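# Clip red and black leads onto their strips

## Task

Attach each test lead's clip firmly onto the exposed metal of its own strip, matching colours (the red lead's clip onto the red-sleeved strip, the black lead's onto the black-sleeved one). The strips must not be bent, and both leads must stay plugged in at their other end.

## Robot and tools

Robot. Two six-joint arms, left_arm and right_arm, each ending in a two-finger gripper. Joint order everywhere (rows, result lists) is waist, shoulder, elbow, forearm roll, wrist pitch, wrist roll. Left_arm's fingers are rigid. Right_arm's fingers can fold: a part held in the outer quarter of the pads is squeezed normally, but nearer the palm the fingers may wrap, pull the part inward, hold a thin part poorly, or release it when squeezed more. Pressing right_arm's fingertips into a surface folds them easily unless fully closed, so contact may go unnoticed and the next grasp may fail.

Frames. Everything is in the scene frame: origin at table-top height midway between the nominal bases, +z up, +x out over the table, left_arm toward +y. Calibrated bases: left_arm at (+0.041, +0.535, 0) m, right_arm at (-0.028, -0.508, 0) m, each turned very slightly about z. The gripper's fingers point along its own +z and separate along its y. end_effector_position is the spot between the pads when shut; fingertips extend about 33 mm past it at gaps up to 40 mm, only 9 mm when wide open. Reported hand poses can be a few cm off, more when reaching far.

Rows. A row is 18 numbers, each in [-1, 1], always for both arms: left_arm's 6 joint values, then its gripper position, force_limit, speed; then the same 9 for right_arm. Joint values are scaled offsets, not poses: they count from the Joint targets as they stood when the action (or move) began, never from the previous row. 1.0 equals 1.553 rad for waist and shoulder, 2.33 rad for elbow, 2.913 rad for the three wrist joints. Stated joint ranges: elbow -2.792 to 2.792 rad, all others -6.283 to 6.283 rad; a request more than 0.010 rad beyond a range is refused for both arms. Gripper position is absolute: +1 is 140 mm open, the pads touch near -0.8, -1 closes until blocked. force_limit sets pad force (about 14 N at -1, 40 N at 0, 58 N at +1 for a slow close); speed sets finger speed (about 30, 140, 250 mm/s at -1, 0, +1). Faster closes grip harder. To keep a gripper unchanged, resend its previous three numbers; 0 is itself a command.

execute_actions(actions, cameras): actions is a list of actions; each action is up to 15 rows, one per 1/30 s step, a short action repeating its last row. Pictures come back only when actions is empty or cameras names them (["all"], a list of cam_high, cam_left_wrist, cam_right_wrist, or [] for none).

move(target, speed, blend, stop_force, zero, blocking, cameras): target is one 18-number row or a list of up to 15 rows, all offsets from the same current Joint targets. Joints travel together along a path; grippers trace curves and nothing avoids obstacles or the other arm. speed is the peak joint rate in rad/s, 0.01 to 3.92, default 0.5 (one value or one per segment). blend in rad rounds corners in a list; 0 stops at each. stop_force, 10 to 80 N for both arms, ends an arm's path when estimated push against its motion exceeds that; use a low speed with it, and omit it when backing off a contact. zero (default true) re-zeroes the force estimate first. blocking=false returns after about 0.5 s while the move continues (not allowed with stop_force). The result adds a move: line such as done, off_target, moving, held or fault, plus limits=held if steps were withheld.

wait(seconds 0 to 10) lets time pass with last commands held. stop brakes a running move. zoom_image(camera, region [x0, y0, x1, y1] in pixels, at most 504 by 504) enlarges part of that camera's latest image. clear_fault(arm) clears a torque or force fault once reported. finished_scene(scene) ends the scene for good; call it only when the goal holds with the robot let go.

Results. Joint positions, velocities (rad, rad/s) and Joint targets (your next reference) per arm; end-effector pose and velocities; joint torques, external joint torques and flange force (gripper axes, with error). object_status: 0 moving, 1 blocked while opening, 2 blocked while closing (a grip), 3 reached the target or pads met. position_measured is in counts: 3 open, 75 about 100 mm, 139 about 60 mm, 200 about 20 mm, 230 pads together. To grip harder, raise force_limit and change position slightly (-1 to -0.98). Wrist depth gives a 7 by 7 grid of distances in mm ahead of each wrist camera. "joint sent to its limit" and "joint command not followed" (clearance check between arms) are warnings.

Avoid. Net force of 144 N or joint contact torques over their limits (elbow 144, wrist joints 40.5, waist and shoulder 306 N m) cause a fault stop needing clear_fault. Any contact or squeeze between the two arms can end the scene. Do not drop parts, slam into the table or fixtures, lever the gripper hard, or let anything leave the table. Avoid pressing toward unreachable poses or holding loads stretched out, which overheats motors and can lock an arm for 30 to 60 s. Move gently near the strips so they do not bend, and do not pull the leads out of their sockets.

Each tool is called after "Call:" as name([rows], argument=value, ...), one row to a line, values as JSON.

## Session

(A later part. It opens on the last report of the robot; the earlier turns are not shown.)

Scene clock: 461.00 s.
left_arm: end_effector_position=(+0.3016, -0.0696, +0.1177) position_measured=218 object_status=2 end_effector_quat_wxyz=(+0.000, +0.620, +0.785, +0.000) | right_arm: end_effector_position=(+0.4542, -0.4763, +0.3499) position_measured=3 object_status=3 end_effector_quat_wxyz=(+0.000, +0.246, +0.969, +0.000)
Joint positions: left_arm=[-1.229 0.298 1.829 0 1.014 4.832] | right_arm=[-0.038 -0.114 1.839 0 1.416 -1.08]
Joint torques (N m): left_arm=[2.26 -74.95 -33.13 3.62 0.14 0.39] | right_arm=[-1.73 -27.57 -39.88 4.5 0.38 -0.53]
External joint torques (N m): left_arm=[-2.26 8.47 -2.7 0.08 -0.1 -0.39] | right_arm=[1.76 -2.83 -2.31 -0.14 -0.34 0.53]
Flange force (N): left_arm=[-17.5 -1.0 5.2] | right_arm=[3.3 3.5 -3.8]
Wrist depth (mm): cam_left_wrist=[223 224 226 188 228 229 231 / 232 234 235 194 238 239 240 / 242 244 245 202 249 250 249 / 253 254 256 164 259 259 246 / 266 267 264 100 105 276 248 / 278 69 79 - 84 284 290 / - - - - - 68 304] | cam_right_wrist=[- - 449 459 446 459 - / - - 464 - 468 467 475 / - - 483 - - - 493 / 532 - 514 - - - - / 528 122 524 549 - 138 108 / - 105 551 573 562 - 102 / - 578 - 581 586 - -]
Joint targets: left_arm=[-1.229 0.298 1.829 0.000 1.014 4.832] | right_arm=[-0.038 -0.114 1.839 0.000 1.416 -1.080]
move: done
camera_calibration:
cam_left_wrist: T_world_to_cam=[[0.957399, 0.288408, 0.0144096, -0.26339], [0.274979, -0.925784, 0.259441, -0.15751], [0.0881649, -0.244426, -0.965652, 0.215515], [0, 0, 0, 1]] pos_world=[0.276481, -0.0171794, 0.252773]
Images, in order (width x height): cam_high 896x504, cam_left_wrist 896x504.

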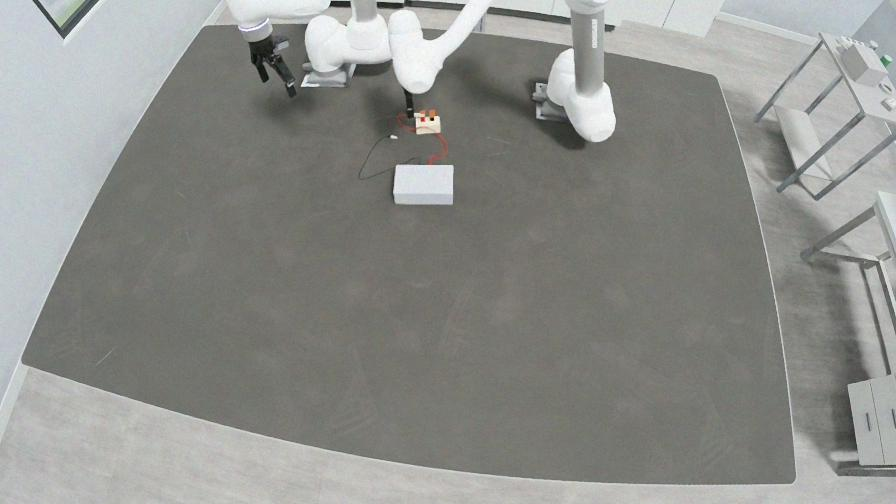

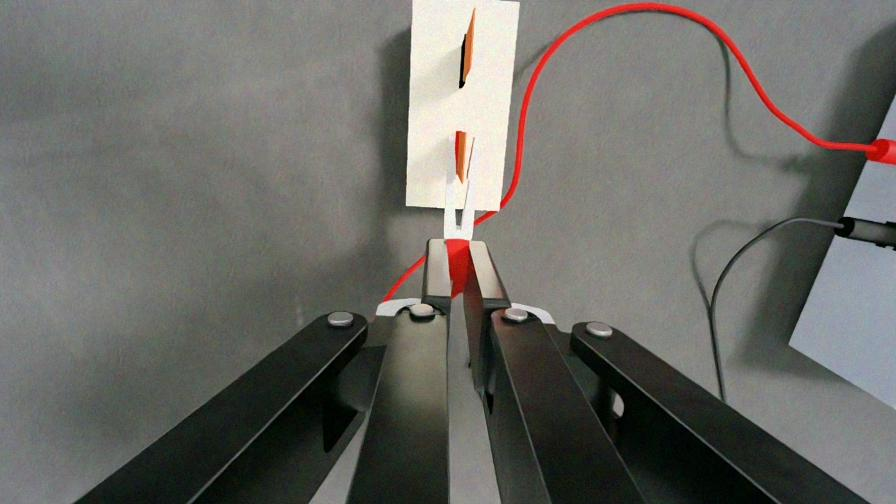

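Call:
execute_actions([
  [[0,0,0,0,0,0,-0.48,-0.5,-1,0,0,0,0,0,0,1,1,1]],
  [[0,0,0,0,0,0,-0.48,-0.5,-1,0,0,0,0,0,0,1,1,1]],
], cameras=["cam_left_wrist","cam_high"])

Call:
zoom_image(camera="cam_left_wrist", region=[380, 80, 540, 320])

Call:
zoom_image(camera="cam_high", region=[390, 85, 460, 145])

Scene clock: 491.23 s.
left_arm: end_effector_position=(+0.3016, -0.0696, +0.1177) position_measured=190 object_status=3 end_effector_quat_wxyz=(+0.000, +0.620, +0.785, +0.000) | right_arm: end_effector_position=(+0.4542, -0.4763, +0.3499) position_measured=3 object_status=3 end_effector_quat_wxyz=(+0.000, +0.246, +0.969, +0.000)
Joint positions: left_arm=[-1.229 0.298 1.829 0 1.014 4.832] | right_arm=[-0.038 -0.114 1.839 0 1.416 -1.08]
Joint torques (N m): left_arm=[2.36 -74.56 -33.3 3.62 0.21 0.36] | right_arm=[-1.85 -27.65 -39.88 4.47 0.37 -0.51]
External joint torques (N m): left_arm=[-2.36 7.92 -2.67 0.08 -0.18 -0.36] | right_arm=[1.95 -2.93 -2.31 -0.11 -0.33 0.51]
External joint torques at the end of the 1st action: left_arm=[-2.23 7.59 -2.91 0.08 -0.14 -0.36] | right_arm=[1.64 -2.34 -2.06 -0.14 -0.35 0.52]
Flange force (N): left_arm=[-16.6 -1.3 4.9] | right_arm=[3.6 3.7 -3.8]
Flange force at the end of the 1st action (N): left_arm=[-16.6 -1.1 4.4] | right_arm=[2.8 3.5 -3.2]
Wrist depth (mm): cam_left_wrist=[223 224 226 187 228 230 232 / 232 233 235 195 237 240 239 / 243 244 245 202 249 250 248 / 253 255 256 164 259 260 236 / 265 265 94 135 115 275 248 / 275 - - 281 74 86 291 / - - - 299 - 72 301] | cam_right_wrist=[453 - 450 - 441 442 446 / - 470 462 475 - - 466 / - - - - - 476 - / 517 504 507 510 508 - 501 / - 122 546 - 529 137 114 / - 112 555 - - 554 102 / - - - - - - -]
Joint targets: left_arm=[-1.229 0.298 1.829 0.000 1.014 4.832] | right_arm=[-0.038 -0.114 1.839 0.000 1.416 -1.080]
camera_calibration:
cam_left_wrist: T_world_to_cam=[[0.957399, 0.288408, 0.0144096, -0.26339], [0.274979, -0.925784, 0.259441, -0.15751], [0.0881649, -0.244426, -0.965652, 0.215515], [0, 0, 0, 1]] pos_world=[0.276481, -0.0171794, 0.252773]
Images, in order (width x height): cam_high 896x504, cam_left_wrist 896x504.

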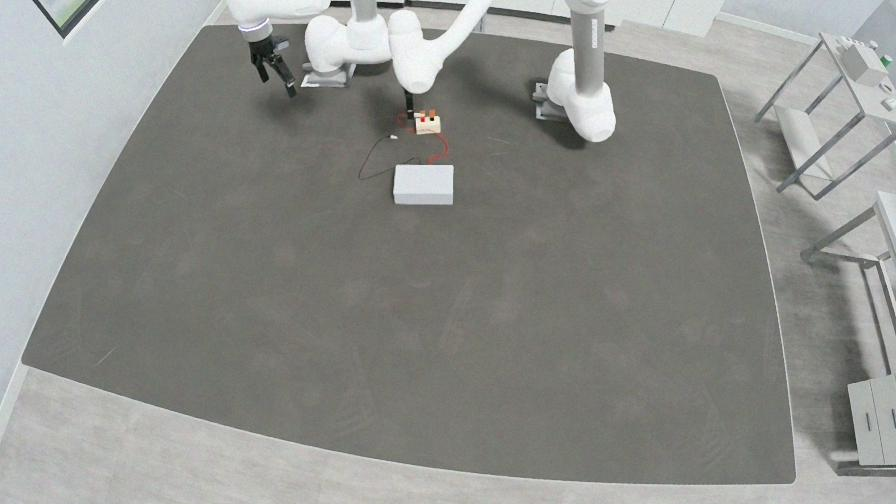

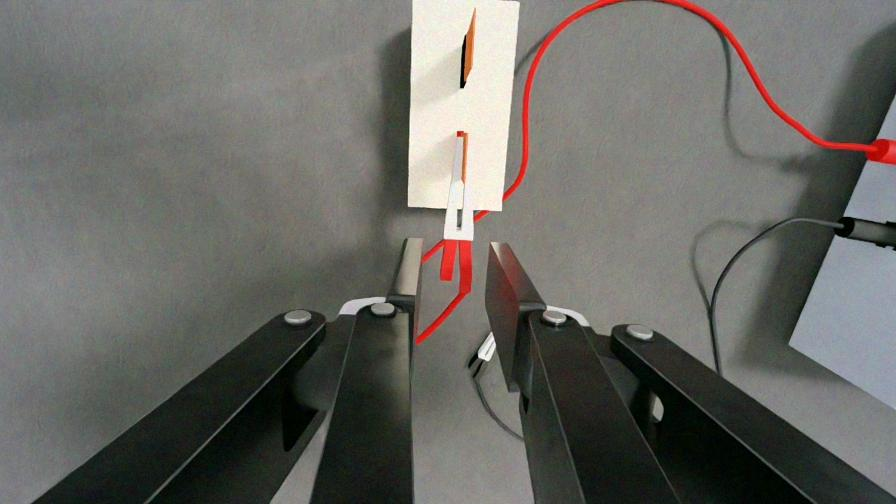

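Scaled by 2.100 from the camera's 896x504 image, which has a finer 1280x720 frame.

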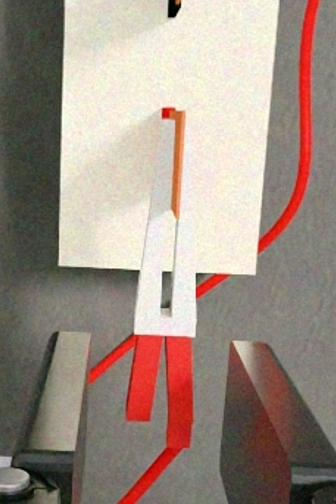

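Scaled by 7.200 from the camera's 896x504 image, which has a finer 1280x720 frame.

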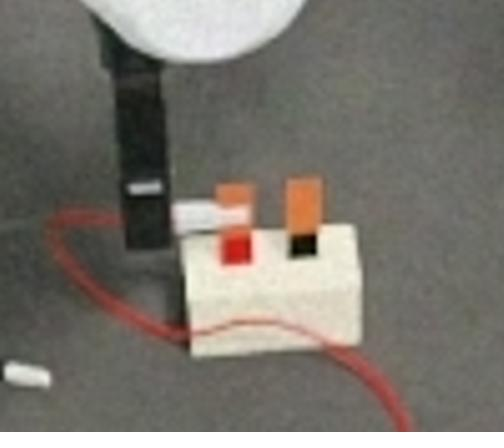

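Call:
move([
  [0,-0.0319,-0.0259,0,0.0377,0,-0.48,-0.5,-1,0,0,0,0,0,0,1,1,1],
  [0.0085,0.0616,-0.0954,0,0.0437,0.1359,-0.48,-0.5,-1,0,0,0,0,0,0,1,1,1],
], speed=[0.15,0.5], blend=0.02, cameras=["cam_left_wrist"])

Call:
zoom_image(camera="cam_left_wrist", region=[380, 150, 540, 300])

Scene clock: 500.80 s.
left_arm: end_effector_position=(+0.3416, -0.1492, +0.1599) position_measured=190 object_status=3 end_effector_quat_wxyz=(+0.000, +0.758, +0.653, +0.000) | right_arm: end_effector_position=(+0.4542, -0.4763, +0.3499) position_measured=3 object_status=3 end_effector_quat_wxyz=(+0.000, +0.246, +0.969, +0.000)
Joint positions: left_arm=[-1.216 0.394 1.607 0 1.141 5.228] | right_arm=[-0.038 -0.114 1.839 0 1.416 -1.08]
Joint torques (N m): left_arm=[2.66 -86.99 -35.88 3.9 0.17 0.53] | right_arm=[-1.9 -27.81 -39.89 4.49 0.41 -0.55]
External joint torques (N m): left_arm=[-2.64 8.45 -2.56 0.07 -0.14 -0.53] | right_arm=[1.96 -2.51 -2.38 -0.11 -0.38 0.55]
Flange force (N): left_arm=[-17.2 5.8 3.4] | right_arm=[3.0 4.2 -3.7]
Wrist depth (mm): cam_left_wrist=[261 262 223 264 266 266 207 / 271 273 274 276 276 280 280 / 283 285 286 288 290 291 293 / 296 298 297 299 302 306 308 / 309 309 94 132 112 318 322 / 323 - - 328 74 - 339 / - - - - - 72 66] | cam_right_wrist=[- - 449 452 456 - - / 468 - 478 465 - - - / 478 489 488 470 - 489 485 / 511 501 508 508 506 516 500 / 528 122 - 507 524 138 108 / - 112 - 568 562 - 102 / - 587 587 585 576 625 -]
Joint targets: left_arm=[-1.216 0.394 1.606 0.000 1.141 5.228] | right_arm=[-0.038 -0.114 1.839 0.000 1.416 -1.080]
move: done
camera_calibration:
cam_left_wrist: T_world_to_cam=[[0.995853, -0.0898198, 0.0144621, -0.34893], [-0.0904975, -0.961719, 0.258663, -0.133452], [-0.00932456, -0.258899, -0.965859, 0.264438], [0, 0, 0, 1]] pos_world=[0.337871, -0.0912216, 0.294975]
Images, in order (width x height): cam_left_wrist 896x504.

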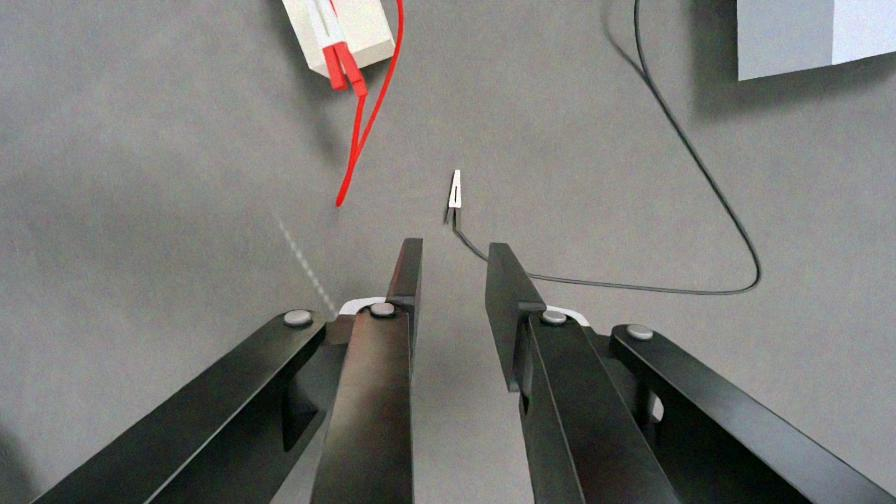

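Scaled by 3.150 from the camera's 896x504 image, which has a finer 1280x720 frame.

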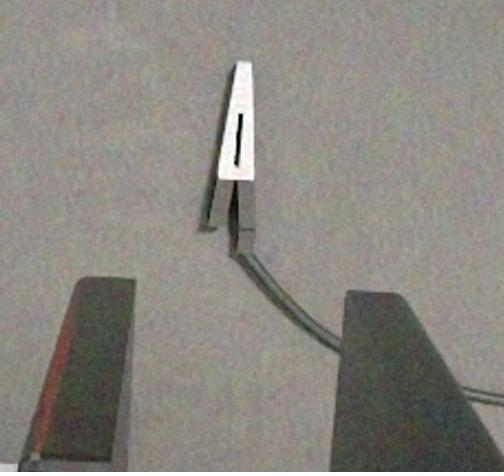

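Call:
move([
  [-0.0008,0.0485,0.0205,0,-0.0424,0.0024,-0.48,-0.5,-1,0,0,0,0,0,0,1,1,1],
  [-0.0008,0.0736,0.0334,0,-0.0660,0.0024,-0.48,-0.5,-1,0,0,0,0,0,0,1,1,1],
], speed=[0.2,0.06], blend=0.005, cameras=["cam_left_wrist"])

Call:
zoom_image(camera="cam_left_wrist", region=[380, 150, 540, 330])

Scene clock: 525.97 s.
left_arm: end_effector_position=(+0.3443, -0.1589, +0.0364) position_measured=190 object_status=3 end_effector_quat_wxyz=(+0.000, +0.760, +0.650, +0.000) | right_arm: end_effector_position=(+0.4542, -0.4763, +0.3499) position_measured=3 object_status=3 end_effector_quat_wxyz=(+0.000, +0.246, +0.969, +0.000)
Joint positions: left_arm=[-1.217 0.508 1.684 0 0.949 5.235] | right_arm=[-0.038 -0.114 1.839 0 1.416 -1.08]
Joint torques (N m): left_arm=[-0.55 -82.46 -27.44 2.68 -0.97 0.42] | right_arm=[-1.62 -27.5 -39.92 4.52 0.39 -0.54]
External joint torques (N m): left_arm=[0.58 -2.76 -6.9 0.87 1.01 -0.42] | right_arm=[1.62 -2.73 -2.35 -0.16 -0.35 0.54]
Flange force (N): left_arm=[-10.3 6.9 -8.5] | right_arm=[3.0 3.4 -3.8]
Wrist depth (mm): cam_left_wrist=[151 152 152 153 154 155 155 / 157 158 159 160 161 162 163 / 164 164 165 167 168 169 171 / 170 172 173 173 175 177 178 / 179 179 93 134 112 186 187 / 186 68 - 192 74 86 196 / - - - 203 - 72 202] | cam_right_wrist=[- - 452 464 451 436 454 / - 462 - 470 - - 466 / 490 490 - - - 486 - / 519 - 505 498 - - - / - 122 - 528 524 137 108 / - 105 572 561 548 - 103 / - 577 604 - 582 561 -]
Joint targets: left_arm=[-1.217 0.508 1.684 0.000 0.949 5.235] | right_arm=[-0.038 -0.114 1.839 0.000 1.416 -1.080]
move: done
camera_calibration:
cam_left_wrist: T_world_to_cam=[[0.99507, -0.0981088, 0.0145292, -0.351814], [-0.0985184, -0.960902, 0.258771, -0.107824], [-0.0114265, -0.258926, -0.965829, 0.14336], [0, 0, 0, 1]] pos_world=[0.341094, -0.101005, 0.171474]
Images, in order (width x height): cam_left_wrist 896x504.

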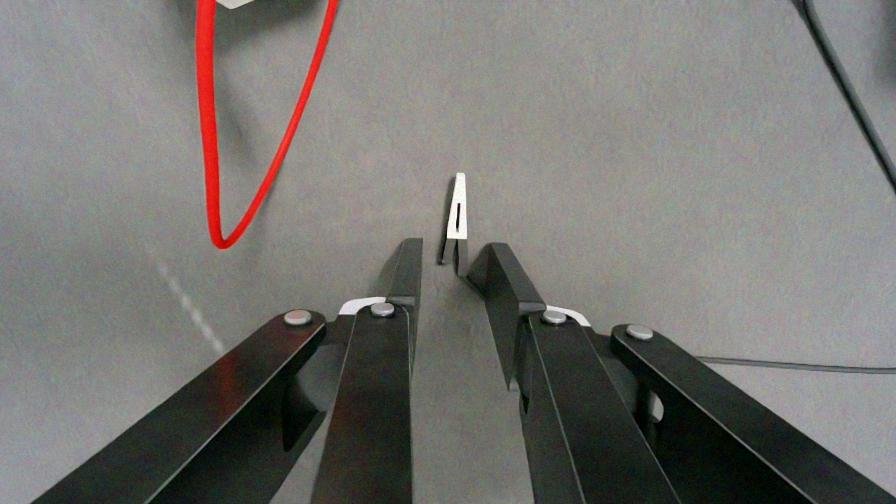

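Scaled by 2.800 from the camera's 896x504 image, which has a finer 1280x720 frame.

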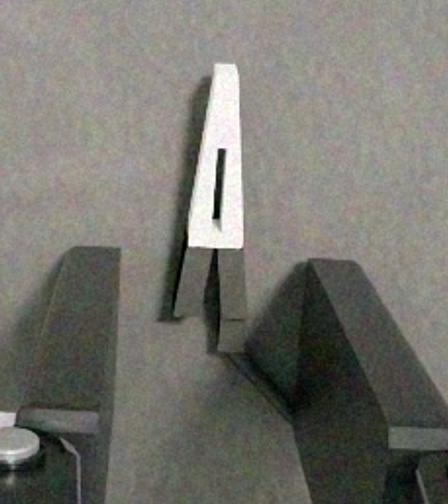

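Call:
execute_actions([
  [[0,-0.0009,-0.00045,0,0.0008,0,-0.48,-0.5,-1,0,0,0,0,0,0,1,1,1]],
  [[0,0,0,0,0,0,-1,-0.5,-1,0,0,0,0,0,0,1,1,1]],
  [[0,0,0,0,0,0,-1,-0.5,-1,0,0,0,0,0,0,1,1,1]],
], cameras=["cam_left_wrist"])

Call:
zoom_image(camera="cam_left_wrist", region=[380, 150, 540, 330])

Scene clock: 535.73 s.
left_arm: end_effector_position=(+0.3443, -0.1590, +0.0378) position_measured=221 object_status=2 end_effector_quat_wxyz=(+0.000, +0.760, +0.650, +0.000) | right_arm: end_effector_position=(+0.4542, -0.4763, +0.3499) position_measured=3 object_status=3 end_effector_quat_wxyz=(+0.000, +0.246, +0.969, +0.000)
Joint positions: left_arm=[-1.217 0.506 1.683 0 0.951 5.235] | right_arm=[-0.038 -0.114 1.839 0 1.416 -1.08]
Joint torques (N m): left_arm=[2.18 -91.38 -30.03 3.29 0.4 0.39] | right_arm=[-1.65 -27.64 -39.99 4.51 0.4 -0.53]
External joint torques (N m): left_arm=[-2.16 6.19 -4.39 0.26 -0.36 -0.39] | right_arm=[1.68 -2.53 -2.17 -0.15 -0.36 0.53]
External joint torques at the end of the 1st action: left_arm=[-2.51 8.18 -2.64 0.07 -0.07 -0.39] | right_arm=[2.07 -2.88 -2.29 -0.12 -0.37 0.52]
External joint torques at the end of the 2nd action: left_arm=[-1.82 6.91 -3.86 0.2 -0.36 -0.37] | right_arm=[1.55 -2.73 -2.22 -0.13 -0.33 0.56]
Flange force (N): left_arm=[-16.4 6.5 3.6] | right_arm=[3.0 3.5 -3.4]
Flange force at the end of the 1st action (N): left_arm=[-15.9 5.6 6.1] | right_arm=[3.7 4.0 -3.7]
Flange force at the end of the 2nd action (N): left_arm=[-16.0 6.8 4.6] | right_arm=[3.1 3.2 -3.6]
Wrist depth (mm): cam_left_wrist=[152 153 153 154 155 156 157 / 158 159 160 161 162 163 163 / 165 165 167 168 169 170 171 / 173 173 174 173 176 178 179 / 181 181 180 98 101 187 188 / 189 187 82 - 84 193 198 / - - - - - 67 206] | cam_right_wrist=[- 460 - - - 453 456 / - 467 - - 481 446 483 / 478 494 500 482 - - 459 / - - 499 518 504 509 - / 537 122 525 528 - 138 108 / - 105 548 - - - 102 / - 606 581 - 598 572 -]
Joint targets: left_arm=[-1.217 0.506 1.683 0.000 0.951 5.235] | right_arm=[-0.038 -0.114 1.839 0.000 1.416 -1.080]
camera_calibration:
cam_left_wrist: T_world_to_cam=[[0.99507, -0.0981084, 0.0145315, -0.351834], [-0.0985183, -0.960895, 0.258797, -0.10819], [-0.0114269, -0.258952, -0.965822, 0.144708], [0, 0, 0, 1]] pos_world=[0.341094, -0.101005, 0.172874]
Images, in order (width x height): cam_left_wrist 896x504.

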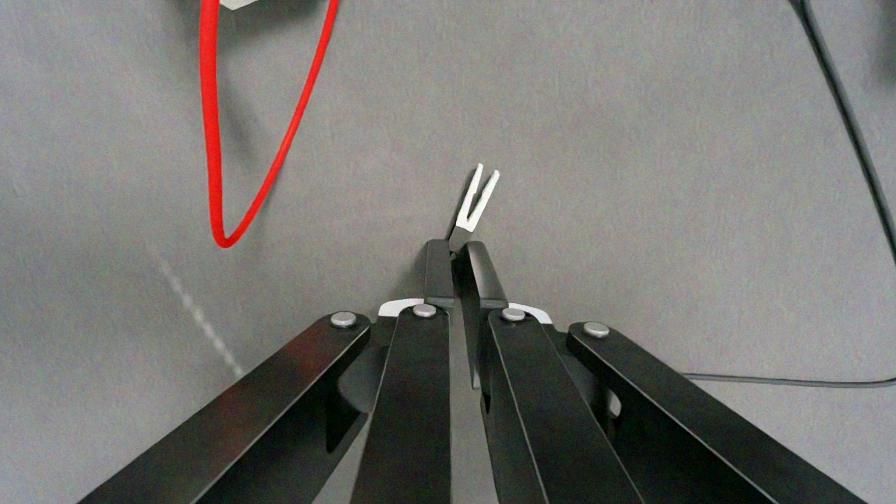

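Scaled by 2.800 from the camera's 896x504 image, which has a finer 1280x720 frame.

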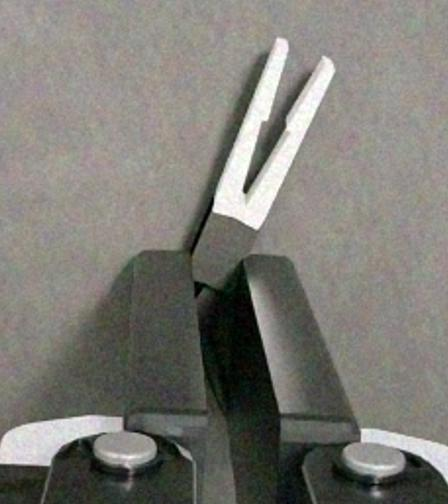

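Call:
execute_actions([
  [[0,0,0,0,0,0,-0.45,-0.5,-1,0,0,0,0,0,0,1,1,1]],
  [[0,0,0,0,0,0,-0.45,-0.5,-1,0,0,0,0,0,0,1,1,1]],
], cameras=["cam_left_wrist"])

Call:
zoom_image(camera="cam_left_wrist", region=[380, 150, 540, 330])

Scene clock: 542.57 s.
left_arm: end_effector_position=(+0.3443, -0.1590, +0.0378) position_measured=186 object_status=3 end_effector_quat_wxyz=(+0.000, +0.760, +0.650, +0.000) | right_arm: end_effector_position=(+0.4542, -0.4763, +0.3499) position_measured=3 object_status=3 end_effector_quat_wxyz=(+0.000, +0.246, +0.969, +0.000)
Joint positions: left_arm=[-1.217 0.506 1.683 0 0.951 5.235] | right_arm=[-0.038 -0.114 1.839 0 1.416 -1.08]
Joint torques (N m): left_arm=[2.06 -93.55 -31.53 3.52 0.24 0.38] | right_arm=[-1.75 -27.7 -39.88 4.46 0.42 -0.51]
External joint torques (N m): left_arm=[-2.03 8.51 -2.83 0.04 -0.2 -0.38] | right_arm=[1.93 -3.03 -2.43 -0.08 -0.38 0.51]
External joint torques at the end of the 1st action: left_arm=[-2.35 8.67 -2.68 0.05 -0.14 -0.4] | right_arm=[1.62 -2.64 -2.27 -0.14 -0.37 0.52]
Flange force (N): left_arm=[-16.2 6.6 6.5] | right_arm=[3.6 3.7 -3.9]
Flange force at the end of the 1st action (N): left_arm=[-16.3 6.1 6.7] | right_arm=[3.0 3.4 -3.6]
Wrist depth (mm): cam_left_wrist=[152 153 153 154 155 157 157 / 158 159 160 161 162 163 163 / 165 165 167 168 169 170 171 / 173 174 175 174 175 178 180 / 181 180 96 181 113 186 188 / 187 69 - 193 75 87 198 / - - - 204 - 73 204] | cam_right_wrist=[- - - - - - 470 / - 466 - 464 476 - - / - 490 - 476 480 498 - / 524 - 518 - 501 496 - / 528 122 530 - - 138 108 / - 105 554 - 561 - 102 / - 593 - - 580 - -]
Joint targets: left_arm=[-1.217 0.506 1.683 0.000 0.951 5.235] | right_arm=[-0.038 -0.114 1.839 0.000 1.416 -1.080]
camera_calibration:
cam_left_wrist: T_world_to_cam=[[0.99507, -0.0981088, 0.0145292, -0.351834], [-0.0985184, -0.960902, 0.258771, -0.108186], [-0.0114265, -0.258926, -0.965829, 0.144712], [0, 0, 0, 1]] pos_world=[0.341094, -0.101005, 0.172874]
Images, in order (width x height): cam_left_wrist 896x504.

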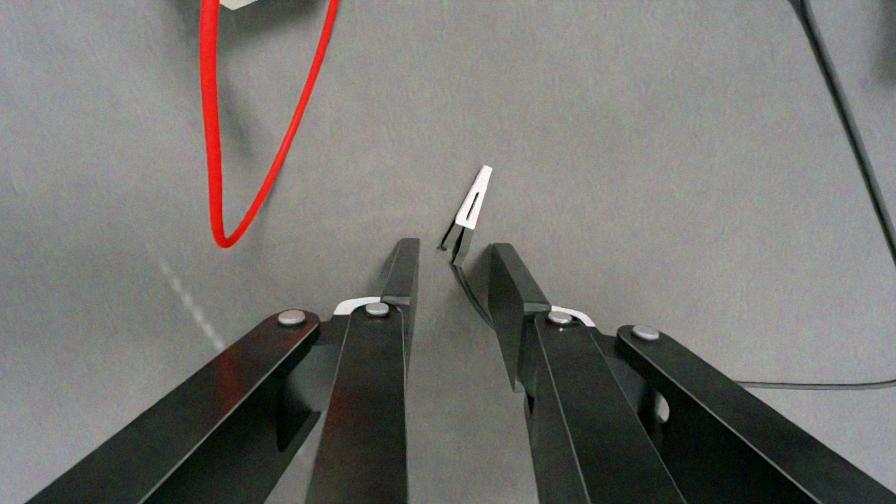

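Scaled by 2.800 from the camera's 896x504 image, which has a finer 1280x720 frame.

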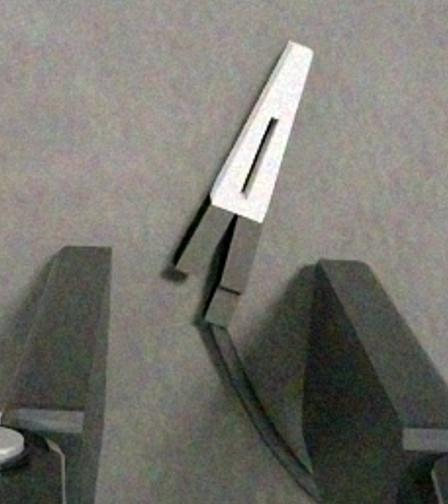

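Call:
move([
  [0,-0.0145,-0.0073,0,0.0137,0,-0.45,-0.5,-1,0,0,0,0,0,0,1,1,1],
  [0.0007,-0.0214,-0.0032,0,0.0144,0.1052,-0.45,-0.5,-1,0,0,0,0,0,0,1,1,1],
  [0.0007,-0.0037,0.0055,0,-0.0020,0.1052,-0.45,-0.5,-1,0,0,0,0,0,0,1,1,1],
], speed=[0.1,0.3,0.06], blend=0.004, cameras=["cam_left_wrist"])

Call:
zoom_image(camera="cam_left_wrist", region=[380, 150, 540, 330])

Scene clock: 580.10 s.
left_arm: end_effector_position=(+0.3430, -0.1532, +0.0364) position_measured=186 object_status=3 end_effector_quat_wxyz=(+0.000, +0.850, +0.526, +0.000) | right_arm: end_effector_position=(+0.4542, -0.4763, +0.3499) position_measured=3 object_status=3 end_effector_quat_wxyz=(+0.000, +0.246, +0.969, +0.000)
Joint positions: left_arm=[-1.216 0.501 1.696 0 0.946 5.542] | right_arm=[-0.038 -0.114 1.839 0 1.416 -1.08]
Joint torques (N m): left_arm=[2.53 -92.24 -31.4 3.45 0.18 0.39] | right_arm=[-1.49 -27.51 -39.81 4.49 0.38 -0.55]
External joint torques (N m): left_arm=[-2.48 7.66 -2.87 0.11 -0.14 -0.39] | right_arm=[1.59 -2.9 -2.42 -0.12 -0.34 0.55]
Flange force (N): left_arm=[-13.2 9.9 5.7] | right_arm=[3.1 3.3 -4.0]
Wrist depth (mm): cam_left_wrist=[111 122 152 153 154 155 156 / - 158 159 160 161 162 163 / 164 164 165 167 168 168 170 / 171 172 173 173 174 176 177 / 179 178 96 179 113 184 186 / 186 69 - 192 75 85 195 / - - - 202 - 73 202] | cam_right_wrist=[458 - 455 449 460 449 446 / - - 469 - - 485 453 / 490 - - - - 491 - / - - - 525 - - 507 / - 121 522 - 526 137 108 / - 105 - - - - 102 / - - 585 572 - - -]
Joint targets: left_arm=[-1.216 0.501 1.696 0.000 0.946 5.542] | right_arm=[-0.038 -0.114 1.839 0.000 1.416 -1.080]
move: done
camera_calibration:
cam_left_wrist: T_world_to_cam=[[0.919557, -0.392716, 0.0137802, -0.369091], [-0.382736, -0.887141, 0.257863, 0.00637494], [-0.0890418, -0.242393, -0.966083, 0.173936], [0, 0, 0, 1]] pos_world=[0.357328, -0.0971316, 0.171478]
Images, in order (width x height): cam_left_wrist 896x504.

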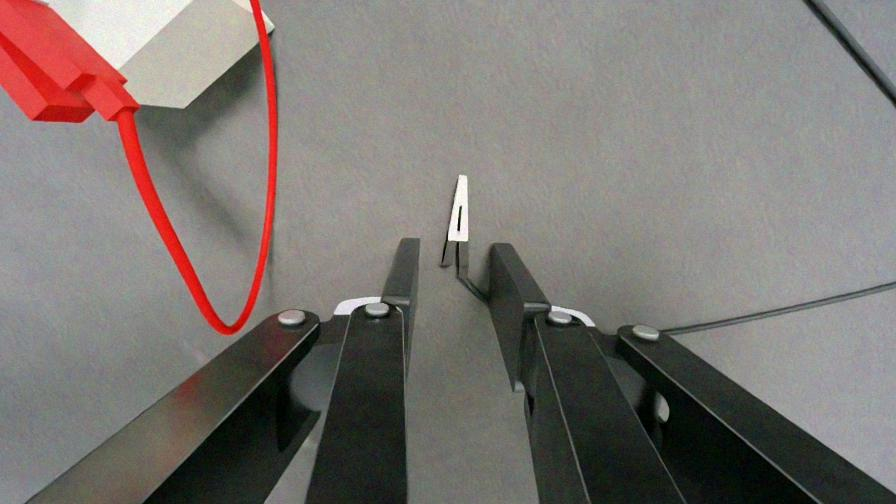

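Scaled by 2.800 from the camera's 896x504 image, which has a finer 1280x720 frame.

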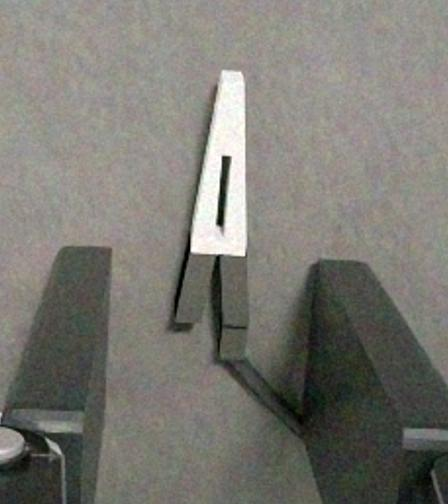

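Call:
execute_actions([
  [[0.0016,-0.00135,0.0015,0,-0.0005,0.0009,-0.45,-0.5,-1,0,0,0,0,0,0,1,1,1]],
  [[0,0,0,0,0,0,-1,-0.5,-1,0,0,0,0,0,0,1,1,1]],
  [[0,0,0,0,0,0,-1,-0.5,-1,0,0,0,0,0,0,1,1,1]],
], cameras=["cam_left_wrist"])

Call:
zoom_image(camera="cam_left_wrist", region=[380, 150, 540, 330])

Scene clock: 593.67 s.
left_arm: end_effector_position=(+0.3441, -0.1510, +0.0363) position_measured=220 object_status=2 end_effector_quat_wxyz=(+0.000, +0.850, +0.526, +0.000) | right_arm: end_effector_position=(+0.4542, -0.4763, +0.3499) position_measured=3 object_status=3 end_effector_quat_wxyz=(+0.000, +0.246, +0.969, +0.000)
Joint positions: left_arm=[-1.213 0.499 1.7 0 0.944 5.544] | right_arm=[-0.038 -0.114 1.839 0 1.416 -1.08]
Joint torques (N m): left_arm=[2.8 -92.37 -31.48 3.49 0.14 0.42] | right_arm=[-1.88 -27.57 -39.95 4.46 0.38 -0.5]
External joint torques (N m): left_arm=[-2.8 8.34 -2.65 0.04 -0.11 -0.42] | right_arm=[1.89 -2.37 -2.28 -0.1 -0.35 0.5]
External joint torques at the end of the 1st action: left_arm=[-2.39 8.63 -2.44 0.12 -0.11 -0.41] | right_arm=[1.87 -3.21 -2.42 -0.12 -0.37 0.55]
External joint torques at the end of the 2nd action: left_arm=[-2.19 8.38 -2.68 0.07 -0.14 -0.35] | right_arm=[1.72 -2.87 -2.27 -0.15 -0.36 0.53]
Flange force (N): left_arm=[-13.8 9.9 6.5] | right_arm=[2.8 4.1 -3.6]
Flange force at the end of the 1st action (N): left_arm=[-13.4 10.3 6.9] | right_arm=[3.8 3.5 -4.0]
Flange force at the end of the 2nd action (N): left_arm=[-13.2 10.6 6.5] | right_arm=[3.4 3.4 -3.7]
Wrist depth (mm): cam_left_wrist=[111 119 152 153 154 155 155 / - 157 159 160 161 161 162 / 163 165 165 167 167 168 170 / 171 172 173 172 175 176 177 / 179 180 178 98 103 185 185 / 188 185 83 - 84 192 196 / - - - - - 67 204] | cam_right_wrist=[449 - 452 - 447 451 - / 455 - 468 - 469 460 467 / 481 491 - 505 487 490 481 / - 504 507 504 - - - / - 122 535 528 - 138 108 / - 105 - 565 554 - 102 / - 586 583 - - 573 -]
Joint targets: left_arm=[-1.213 0.499 1.700 0.000 0.944 5.544] | right_arm=[-0.038 -0.114 1.839 0.000 1.416 -1.080]
camera_calibration:
cam_left_wrist: T_world_to_cam=[[0.919522, -0.392797, 0.0138049, -0.36933], [-0.382821, -0.887105, 0.257861, 0.00882029], [-0.0890405, -0.242393, -0.966084, 0.174575], [0, 0, 0, 1]] pos_world=[0.358528, -0.0949315, 0.171478]
Images, in order (width x height): cam_left_wrist 896x504.

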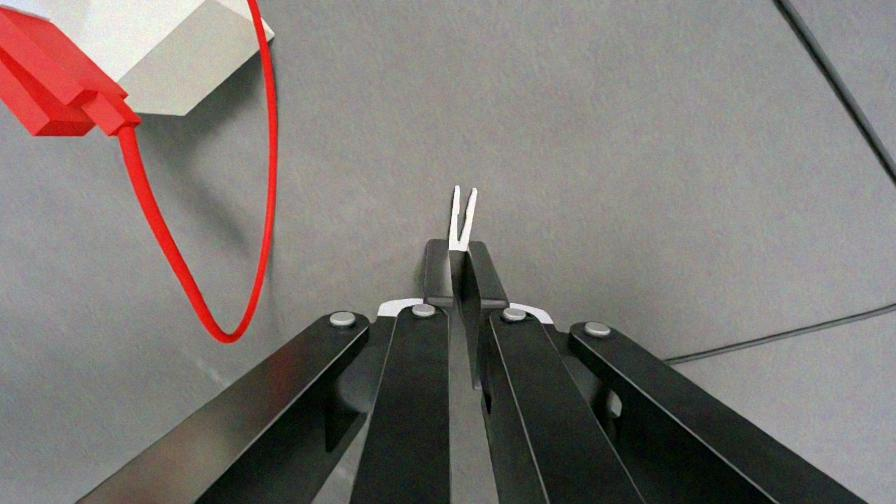

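Scaled by 2.800 from the camera's 896x504 image, which has a finer 1280x720 frame.

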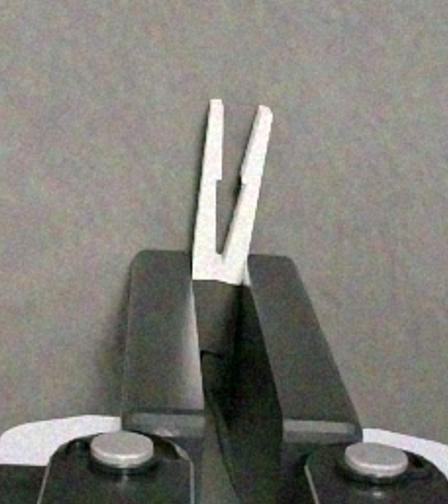

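Call:
move([
  [0,-0.0806,-0.0604,0,0.0909,0,-1,-0.5,-1,0,0,0,0,0,0,1,1,1],
  [0.0088,-0.3218,0.1359,0,0.0625,-1,-1,-0.5,-1,0,0,0,0,0,0,1,1,1],
], speed=[0.25,0.8], blend=0.03)

Call:
move([
  [0,0,0,0,0,-0.3127,-1,-0.5,-1,0,0,0,0,0,0,1,1,1],
  [0,0.0406,0.0338,0,-0.0486,-0.3127,-1,-0.5,-1,0,0,0,0,0,0,1,1,1],
], speed=[0.7,0.12], blend=0.02, cameras=["cam_left_wrist","cam_high"])

Call:
zoom_image(camera="cam_left_wrist", region=[400, 0, 520, 270])

Call:
zoom_image(camera="cam_high", region=[390, 85, 460, 145])

Scene clock: 640.87 s.
left_arm: end_effector_position=(+0.2619, +0.0801, +0.1997) position_measured=220 object_status=2 end_effector_quat_wxyz=(+0.000, -0.432, +0.902, +0.000) | right_arm: end_effector_position=(+0.4542, -0.4763, +0.3499) position_measured=3 object_status=3 end_effector_quat_wxyz=(+0.000, +0.246, +0.969, +0.000)
Joint positions: left_arm=[-1.2 -0.001 2.016 0 1.126 2.631] | right_arm=[-0.038 -0.114 1.839 0 1.416 -1.08]
Joint torques (N m): left_arm=[1.88 -45.12 -35.59 3.84 0.07 0.4] | right_arm=[-1.86 -27.46 -39.96 4.48 0.41 -0.54]
External joint torques (N m): left_arm=[-1.88 7.04 -2.57 0.04 -0.1 -0.4] | right_arm=[1.94 -2.51 -2.08 -0.13 -0.38 0.54]
Flange force (N): left_arm=[10.6 -11.8 2.5] | right_arm=[3.3 4.0 -3.2]
Wrist depth (mm): cam_left_wrist=[296 297 296 302 303 304 308 / 308 310 272 313 316 319 320 / 321 323 324 327 330 331 335 / 331 339 341 335 346 349 350 / 305 350 349 98 354 365 373 / 292 - 83 - 84 379 381 / - - - - - 67 374] | cam_right_wrist=[- - 447 460 - - - / 469 472 468 455 - - 448 / - - 490 494 494 488 483 / 519 507 529 510 507 506 - / 519 121 513 529 518 137 108 / - 113 - 526 543 563 102 / - 583 - - 605 559 97]
Joint targets: left_arm=[-1.200 -0.001 2.016 0.000 1.126 2.631] | right_arm=[-0.038 -0.114 1.839 0.000 1.416 -1.080]
move: done

Scene clock: 643.83 s.
left_arm: end_effector_position=(+0.2619, +0.0802, +0.1297) position_measured=220 object_status=2 end_effector_quat_wxyz=(+0.000, +0.785, -0.620, +0.000) | right_arm: end_effector_position=(+0.4542, -0.4763, +0.3499) position_measured=3 object_status=3 end_effector_quat_wxyz=(+0.000, +0.246, +0.969, +0.000)
Joint positions: left_arm=[-1.2 0.062 2.095 0 0.985 1.721] | right_arm=[-0.038 -0.114 1.839 0 1.416 -1.08]
Joint torques (N m): left_arm=[2.26 -49.95 -32.49 3.58 0.27 0.34] | right_arm=[-1.82 -27.33 -39.89 4.46 0.41 -0.52]
External joint torques (N m): left_arm=[-2.22 8.01 -2.81 0.03 -0.32 -0.34] | right_arm=[1.91 -3.02 -2.37 -0.09 -0.38 0.52]
Flange force (N): left_arm=[17.5 1.3 6.0] | right_arm=[3.6 3.6 -3.8]
Wrist depth (mm): cam_left_wrist=[234 234 237 198 239 241 242 / 244 244 247 207 250 253 253 / 254 256 257 259 260 263 264 / 266 268 271 267 273 275 - / 279 280 277 98 281 288 293 / 290 69 83 - 84 302 304 / - - - - - 67 319] | cam_right_wrist=[- - - - 431 452 449 / 468 - 477 - 470 476 459 / - - - 480 489 - 483 / 499 505 - 503 509 505 500 / - 121 510 - - 138 108 / - 113 - 562 541 - 102 / - 594 566 - 587 - -]
Joint targets: left_arm=[-1.200 0.062 2.095 0.000 0.985 1.721] | right_arm=[-0.038 -0.114 1.839 0.000 1.416 -1.080]
move: done
camera_calibration:
cam_left_wrist: T_world_to_cam=[[-0.957577, -0.287844, 0.0138463, 0.279009], [-0.274676, 0.926197, 0.258286, -0.0154269], [-0.0871704, 0.243526, -0.965969, 0.27398], [0, 0, 0, 1]] pos_world=[0.286818, 0.0278781, 0.264777]
Images, in order (width x height): cam_high 896x504, cam_left_wrist 896x504.

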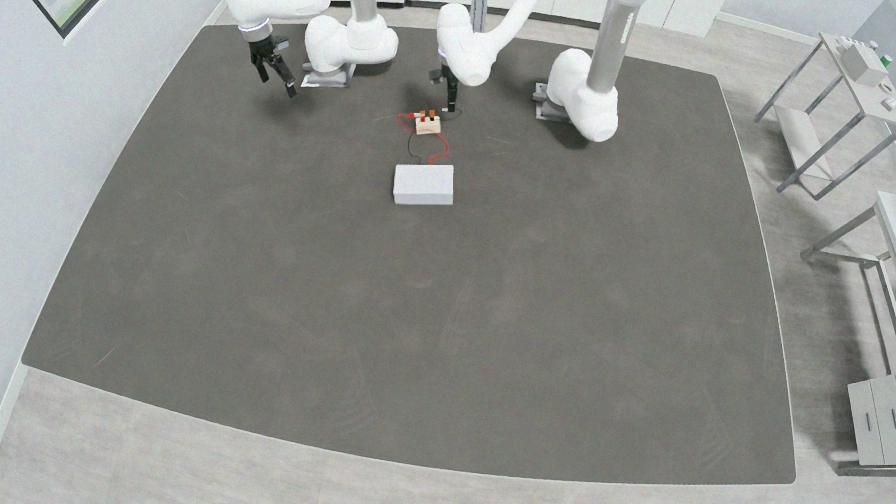

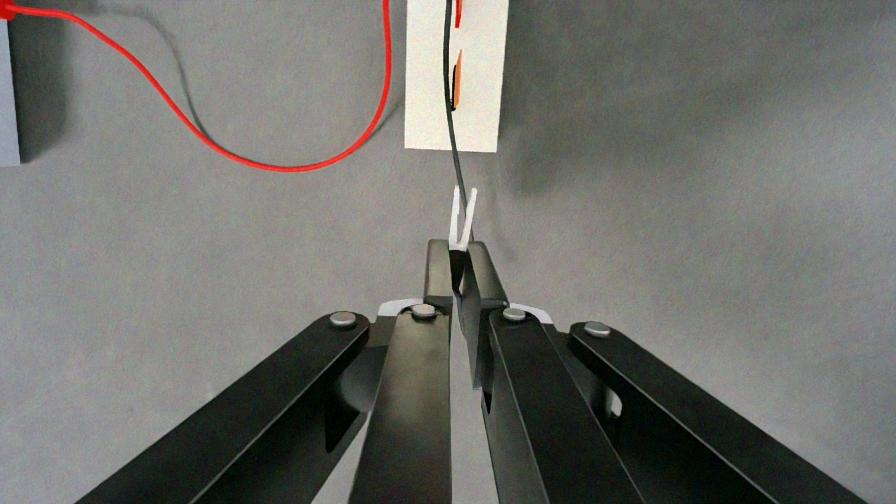

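Scaled by 1.867 from the camera's 896x504 image, which has a finer 1280x720 frame.

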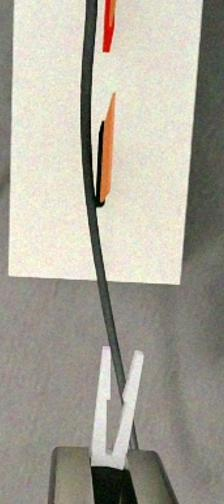

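Scaled by 7.200 from the camera's 896x504 image, which has a finer 1280x720 frame.

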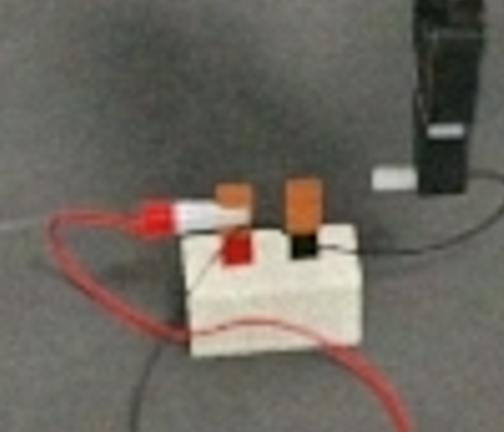

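Call:
zoom_image(camera="cam_left_wrist", region=[430, 0, 510, 150])

Scaled by 3.360 from the camera's 896x504 image, which has a finer 1280x720 frame.

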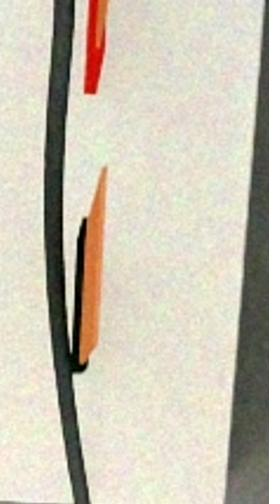

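Call:
move([
  [0.0016,0.0192,-0.0067,0,-0.0048,-0.0172,-1,-0.5,-1,0,0,0,0,0,0,1,1,1],
  [-0.0041,0.0496,-0.0301,0,-0.0023,-0.0203,-1,-0.5,-1,0,0,0,0,0,0,1,1,1],
], speed=0.04, stop_force=12, cameras=["cam_left_wrist","cam_high"])

Call:
zoom_image(camera="cam_left_wrist", region=[410, 120, 510, 270])

Call:
zoom_image(camera="cam_high", region=[390, 85, 460, 145])

Scene clock: 689.33 s.
left_arm: end_effector_position=(+0.2757, +0.0367, +0.1216) position_measured=220 object_status=2 end_effector_quat_wxyz=(+0.000, +0.801, -0.599, +0.000) | right_arm: end_effector_position=(+0.4542, -0.4763, +0.3499) position_measured=3 object_status=3 end_effector_quat_wxyz=(+0.000, +0.246, +0.969, +0.000)
Joint positions: left_arm=[-1.206 0.139 2.025 0 0.978 1.661] | right_arm=[-0.038 -0.114 1.839 0 1.416 -1.08]
Joint torques (N m): left_arm=[2.08 -57.04 -32.61 3.56 0.16 0.37] | right_arm=[-1.9 -27.44 -39.87 4.5 0.41 -0.51]
External joint torques (N m): left_arm=[-2.04 7.46 -2.4 0.04 -0.21 -0.37] | right_arm=[1.97 -3.02 -2.49 -0.12 -0.37 0.51]
Flange force (N): left_arm=[15.5 2.0 5.6] | right_arm=[3.5 3.8 -4.0]
Wrist depth (mm): cam_left_wrist=[227 228 230 227 232 233 235 / 235 237 239 198 241 244 245 / 247 248 249 207 253 255 256 / 260 259 261 213 264 267 268 / 270 272 269 98 272 279 282 / 283 69 83 - 84 291 297 / - - - - - 67 309] | cam_right_wrist=[449 441 - 475 449 441 455 / 469 - 456 - - - - / 486 503 - - 464 - - / - 507 - 519 - 504 490 / - 122 529 525 - 137 114 / - 105 553 556 567 562 102 / - - - - - 566 97]
Joint targets: left_arm=[-1.206 0.139 2.025 0.000 0.978 1.661] | right_arm=[-0.038 -0.114 1.839 0.000 1.416 -1.080]
move: done
camera_calibration:
cam_left_wrist: T_world_to_cam=[[-0.941088, -0.337875, 0.0138837, 0.277058], [-0.323048, 0.91041, 0.258443, 0.044635], [-0.0999615, 0.238733, -0.965927, 0.281656], [0, 0, 0, 1]] pos_world=[0.30331, -0.0142658, 0.256677]
Images, in order (width x height): cam_high 896x504, cam_left_wrist 896x504.

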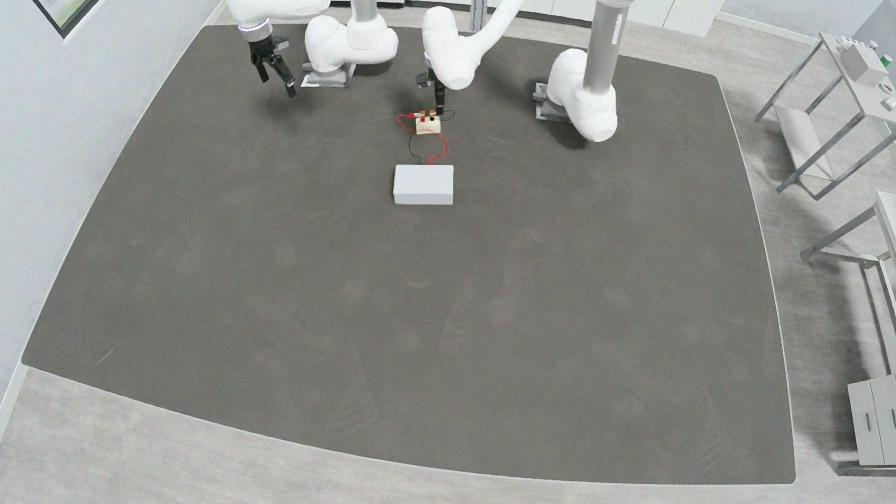

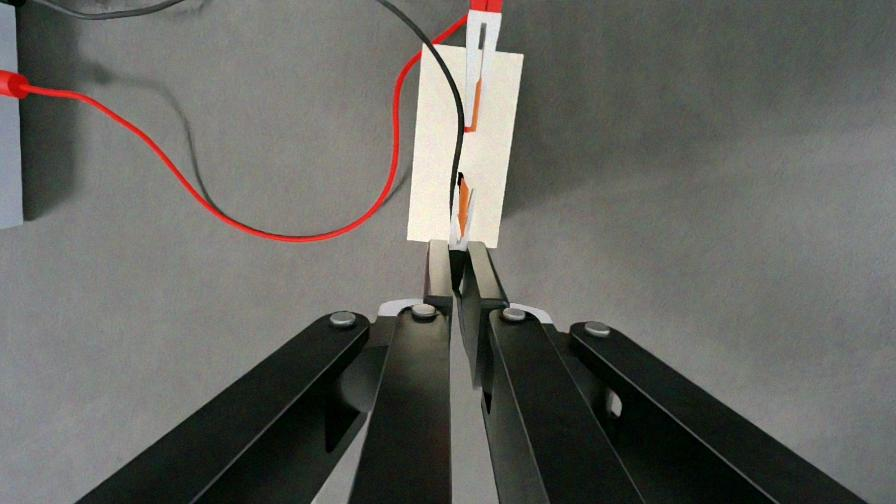

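Scaled by 3.360 from the camera's 896x504 image, which has a finer 1280x720 frame.

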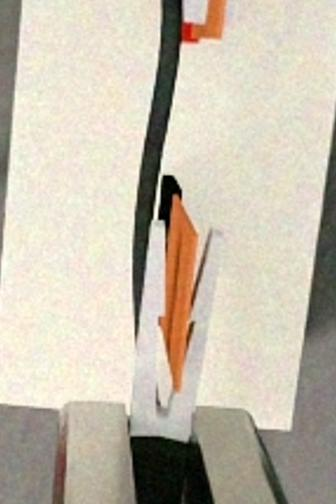

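Scaled by 7.200 from the camera's 896x504 image, which has a finer 1280x720 frame.

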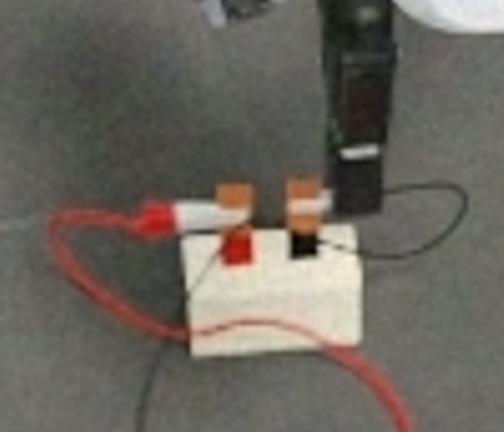

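Call:
execute_actions([
  [[0,0,0,0,0,0,-0.48,-0.5,-1,0,0,0,0,0,0,1,1,1]],
  [[0,0,0,0,0,0,-0.48,-0.5,-1,0,0,0,0,0,0,1,1,1]],
], cameras=["cam_left_wrist","cam_high"])

Call:
zoom_image(camera="cam_left_wrist", region=[400, 110, 520, 330])

Call:
zoom_image(camera="cam_high", region=[390, 85, 460, 145])

Scene clock: 696.97 s.
left_arm: end_effector_position=(+0.2757, +0.0367, +0.1216) position_measured=190 object_status=3 end_effector_quat_wxyz=(+0.000, +0.801, -0.599, +0.000) | right_arm: end_effector_position=(+0.4542, -0.4763, +0.3499) position_measured=3 object_status=3 end_effector_quat_wxyz=(+0.000, +0.246, +0.969, +0.000)
Joint positions: left_arm=[-1.206 0.139 2.025 0 0.978 1.661] | right_arm=[-0.038 -0.114 1.839 0 1.416 -1.08]
Joint torques (N m): left_arm=[2.27 -56.66 -32.54 3.53 0.16 0.38] | right_arm=[-2.01 -27.6 -39.9 4.5 0.39 -0.5]
External joint torques (N m): left_arm=[-2.26 7.06 -2.59 0.07 -0.22 -0.38] | right_arm=[2.07 -2.29 -2.23 -0.14 -0.36 0.5]
External joint torques at the end of the 1st action: left_arm=[-2.26 7.41 -2.59 0.03 -0.11 -0.35] | right_arm=[1.83 -2.9 -2.52 -0.16 -0.36 0.53]
Flange force (N): left_arm=[15.3 2.5 5.0] | right_arm=[2.9 4.4 -3.5]
Flange force at the end of the 1st action (N): left_arm=[15.9 2.3 5.1] | right_arm=[3.2 3.7 -4.1]
Wrist depth (mm): cam_left_wrist=[227 227 229 226 232 233 234 / 236 238 238 200 241 244 245 / 246 248 249 206 253 254 257 / 257 259 261 214 264 267 268 / 270 269 94 177 111 280 282 / 281 - - 285 74 86 295 / - - - - - 72 307] | cam_right_wrist=[- 473 - 460 458 - 456 / - 470 470 - - 484 479 / - - 513 500 482 489 474 / - - - - - 501 515 / - 121 523 524 - 137 114 / - 105 - 562 - - 102 / - - 583 580 - - 97]
Joint targets: left_arm=[-1.206 0.139 2.025 0.000 0.978 1.661] | right_arm=[-0.038 -0.114 1.839 0.000 1.416 -1.080]
camera_calibration:
cam_left_wrist: T_world_to_cam=[[-0.941088, -0.337875, 0.0138837, 0.277056], [-0.323048, 0.91041, 0.258443, 0.0446092], [-0.0999615, 0.238733, -0.965927, 0.281752], [0, 0, 0, 1]] pos_world=[0.30331, -0.0142658, 0.256777]
Images, in order (width x height): cam_high 896x504, cam_left_wrist 896x504.

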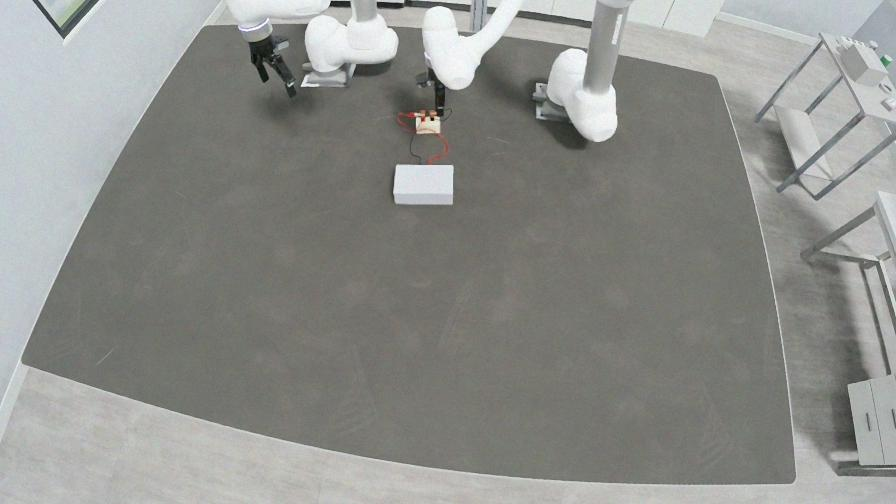

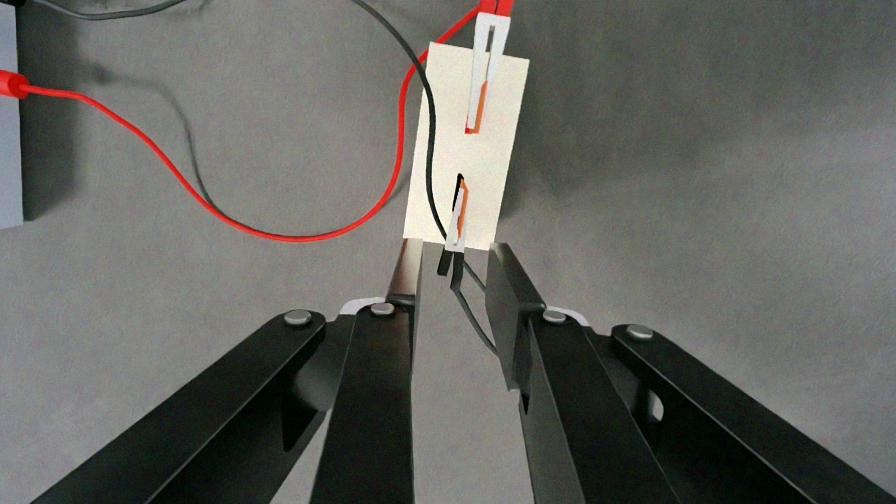

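Scaled by 2.291 from the camera's 896x504 image, which has a finer 1280x720 frame.

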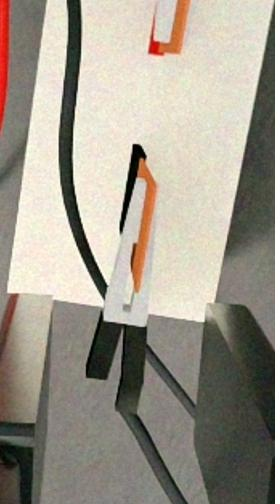

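Scaled by 7.200 from the camera's 896x504 image, which has a finer 1280x720 frame.

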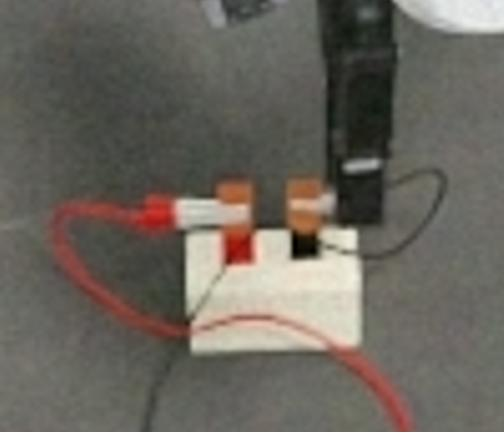

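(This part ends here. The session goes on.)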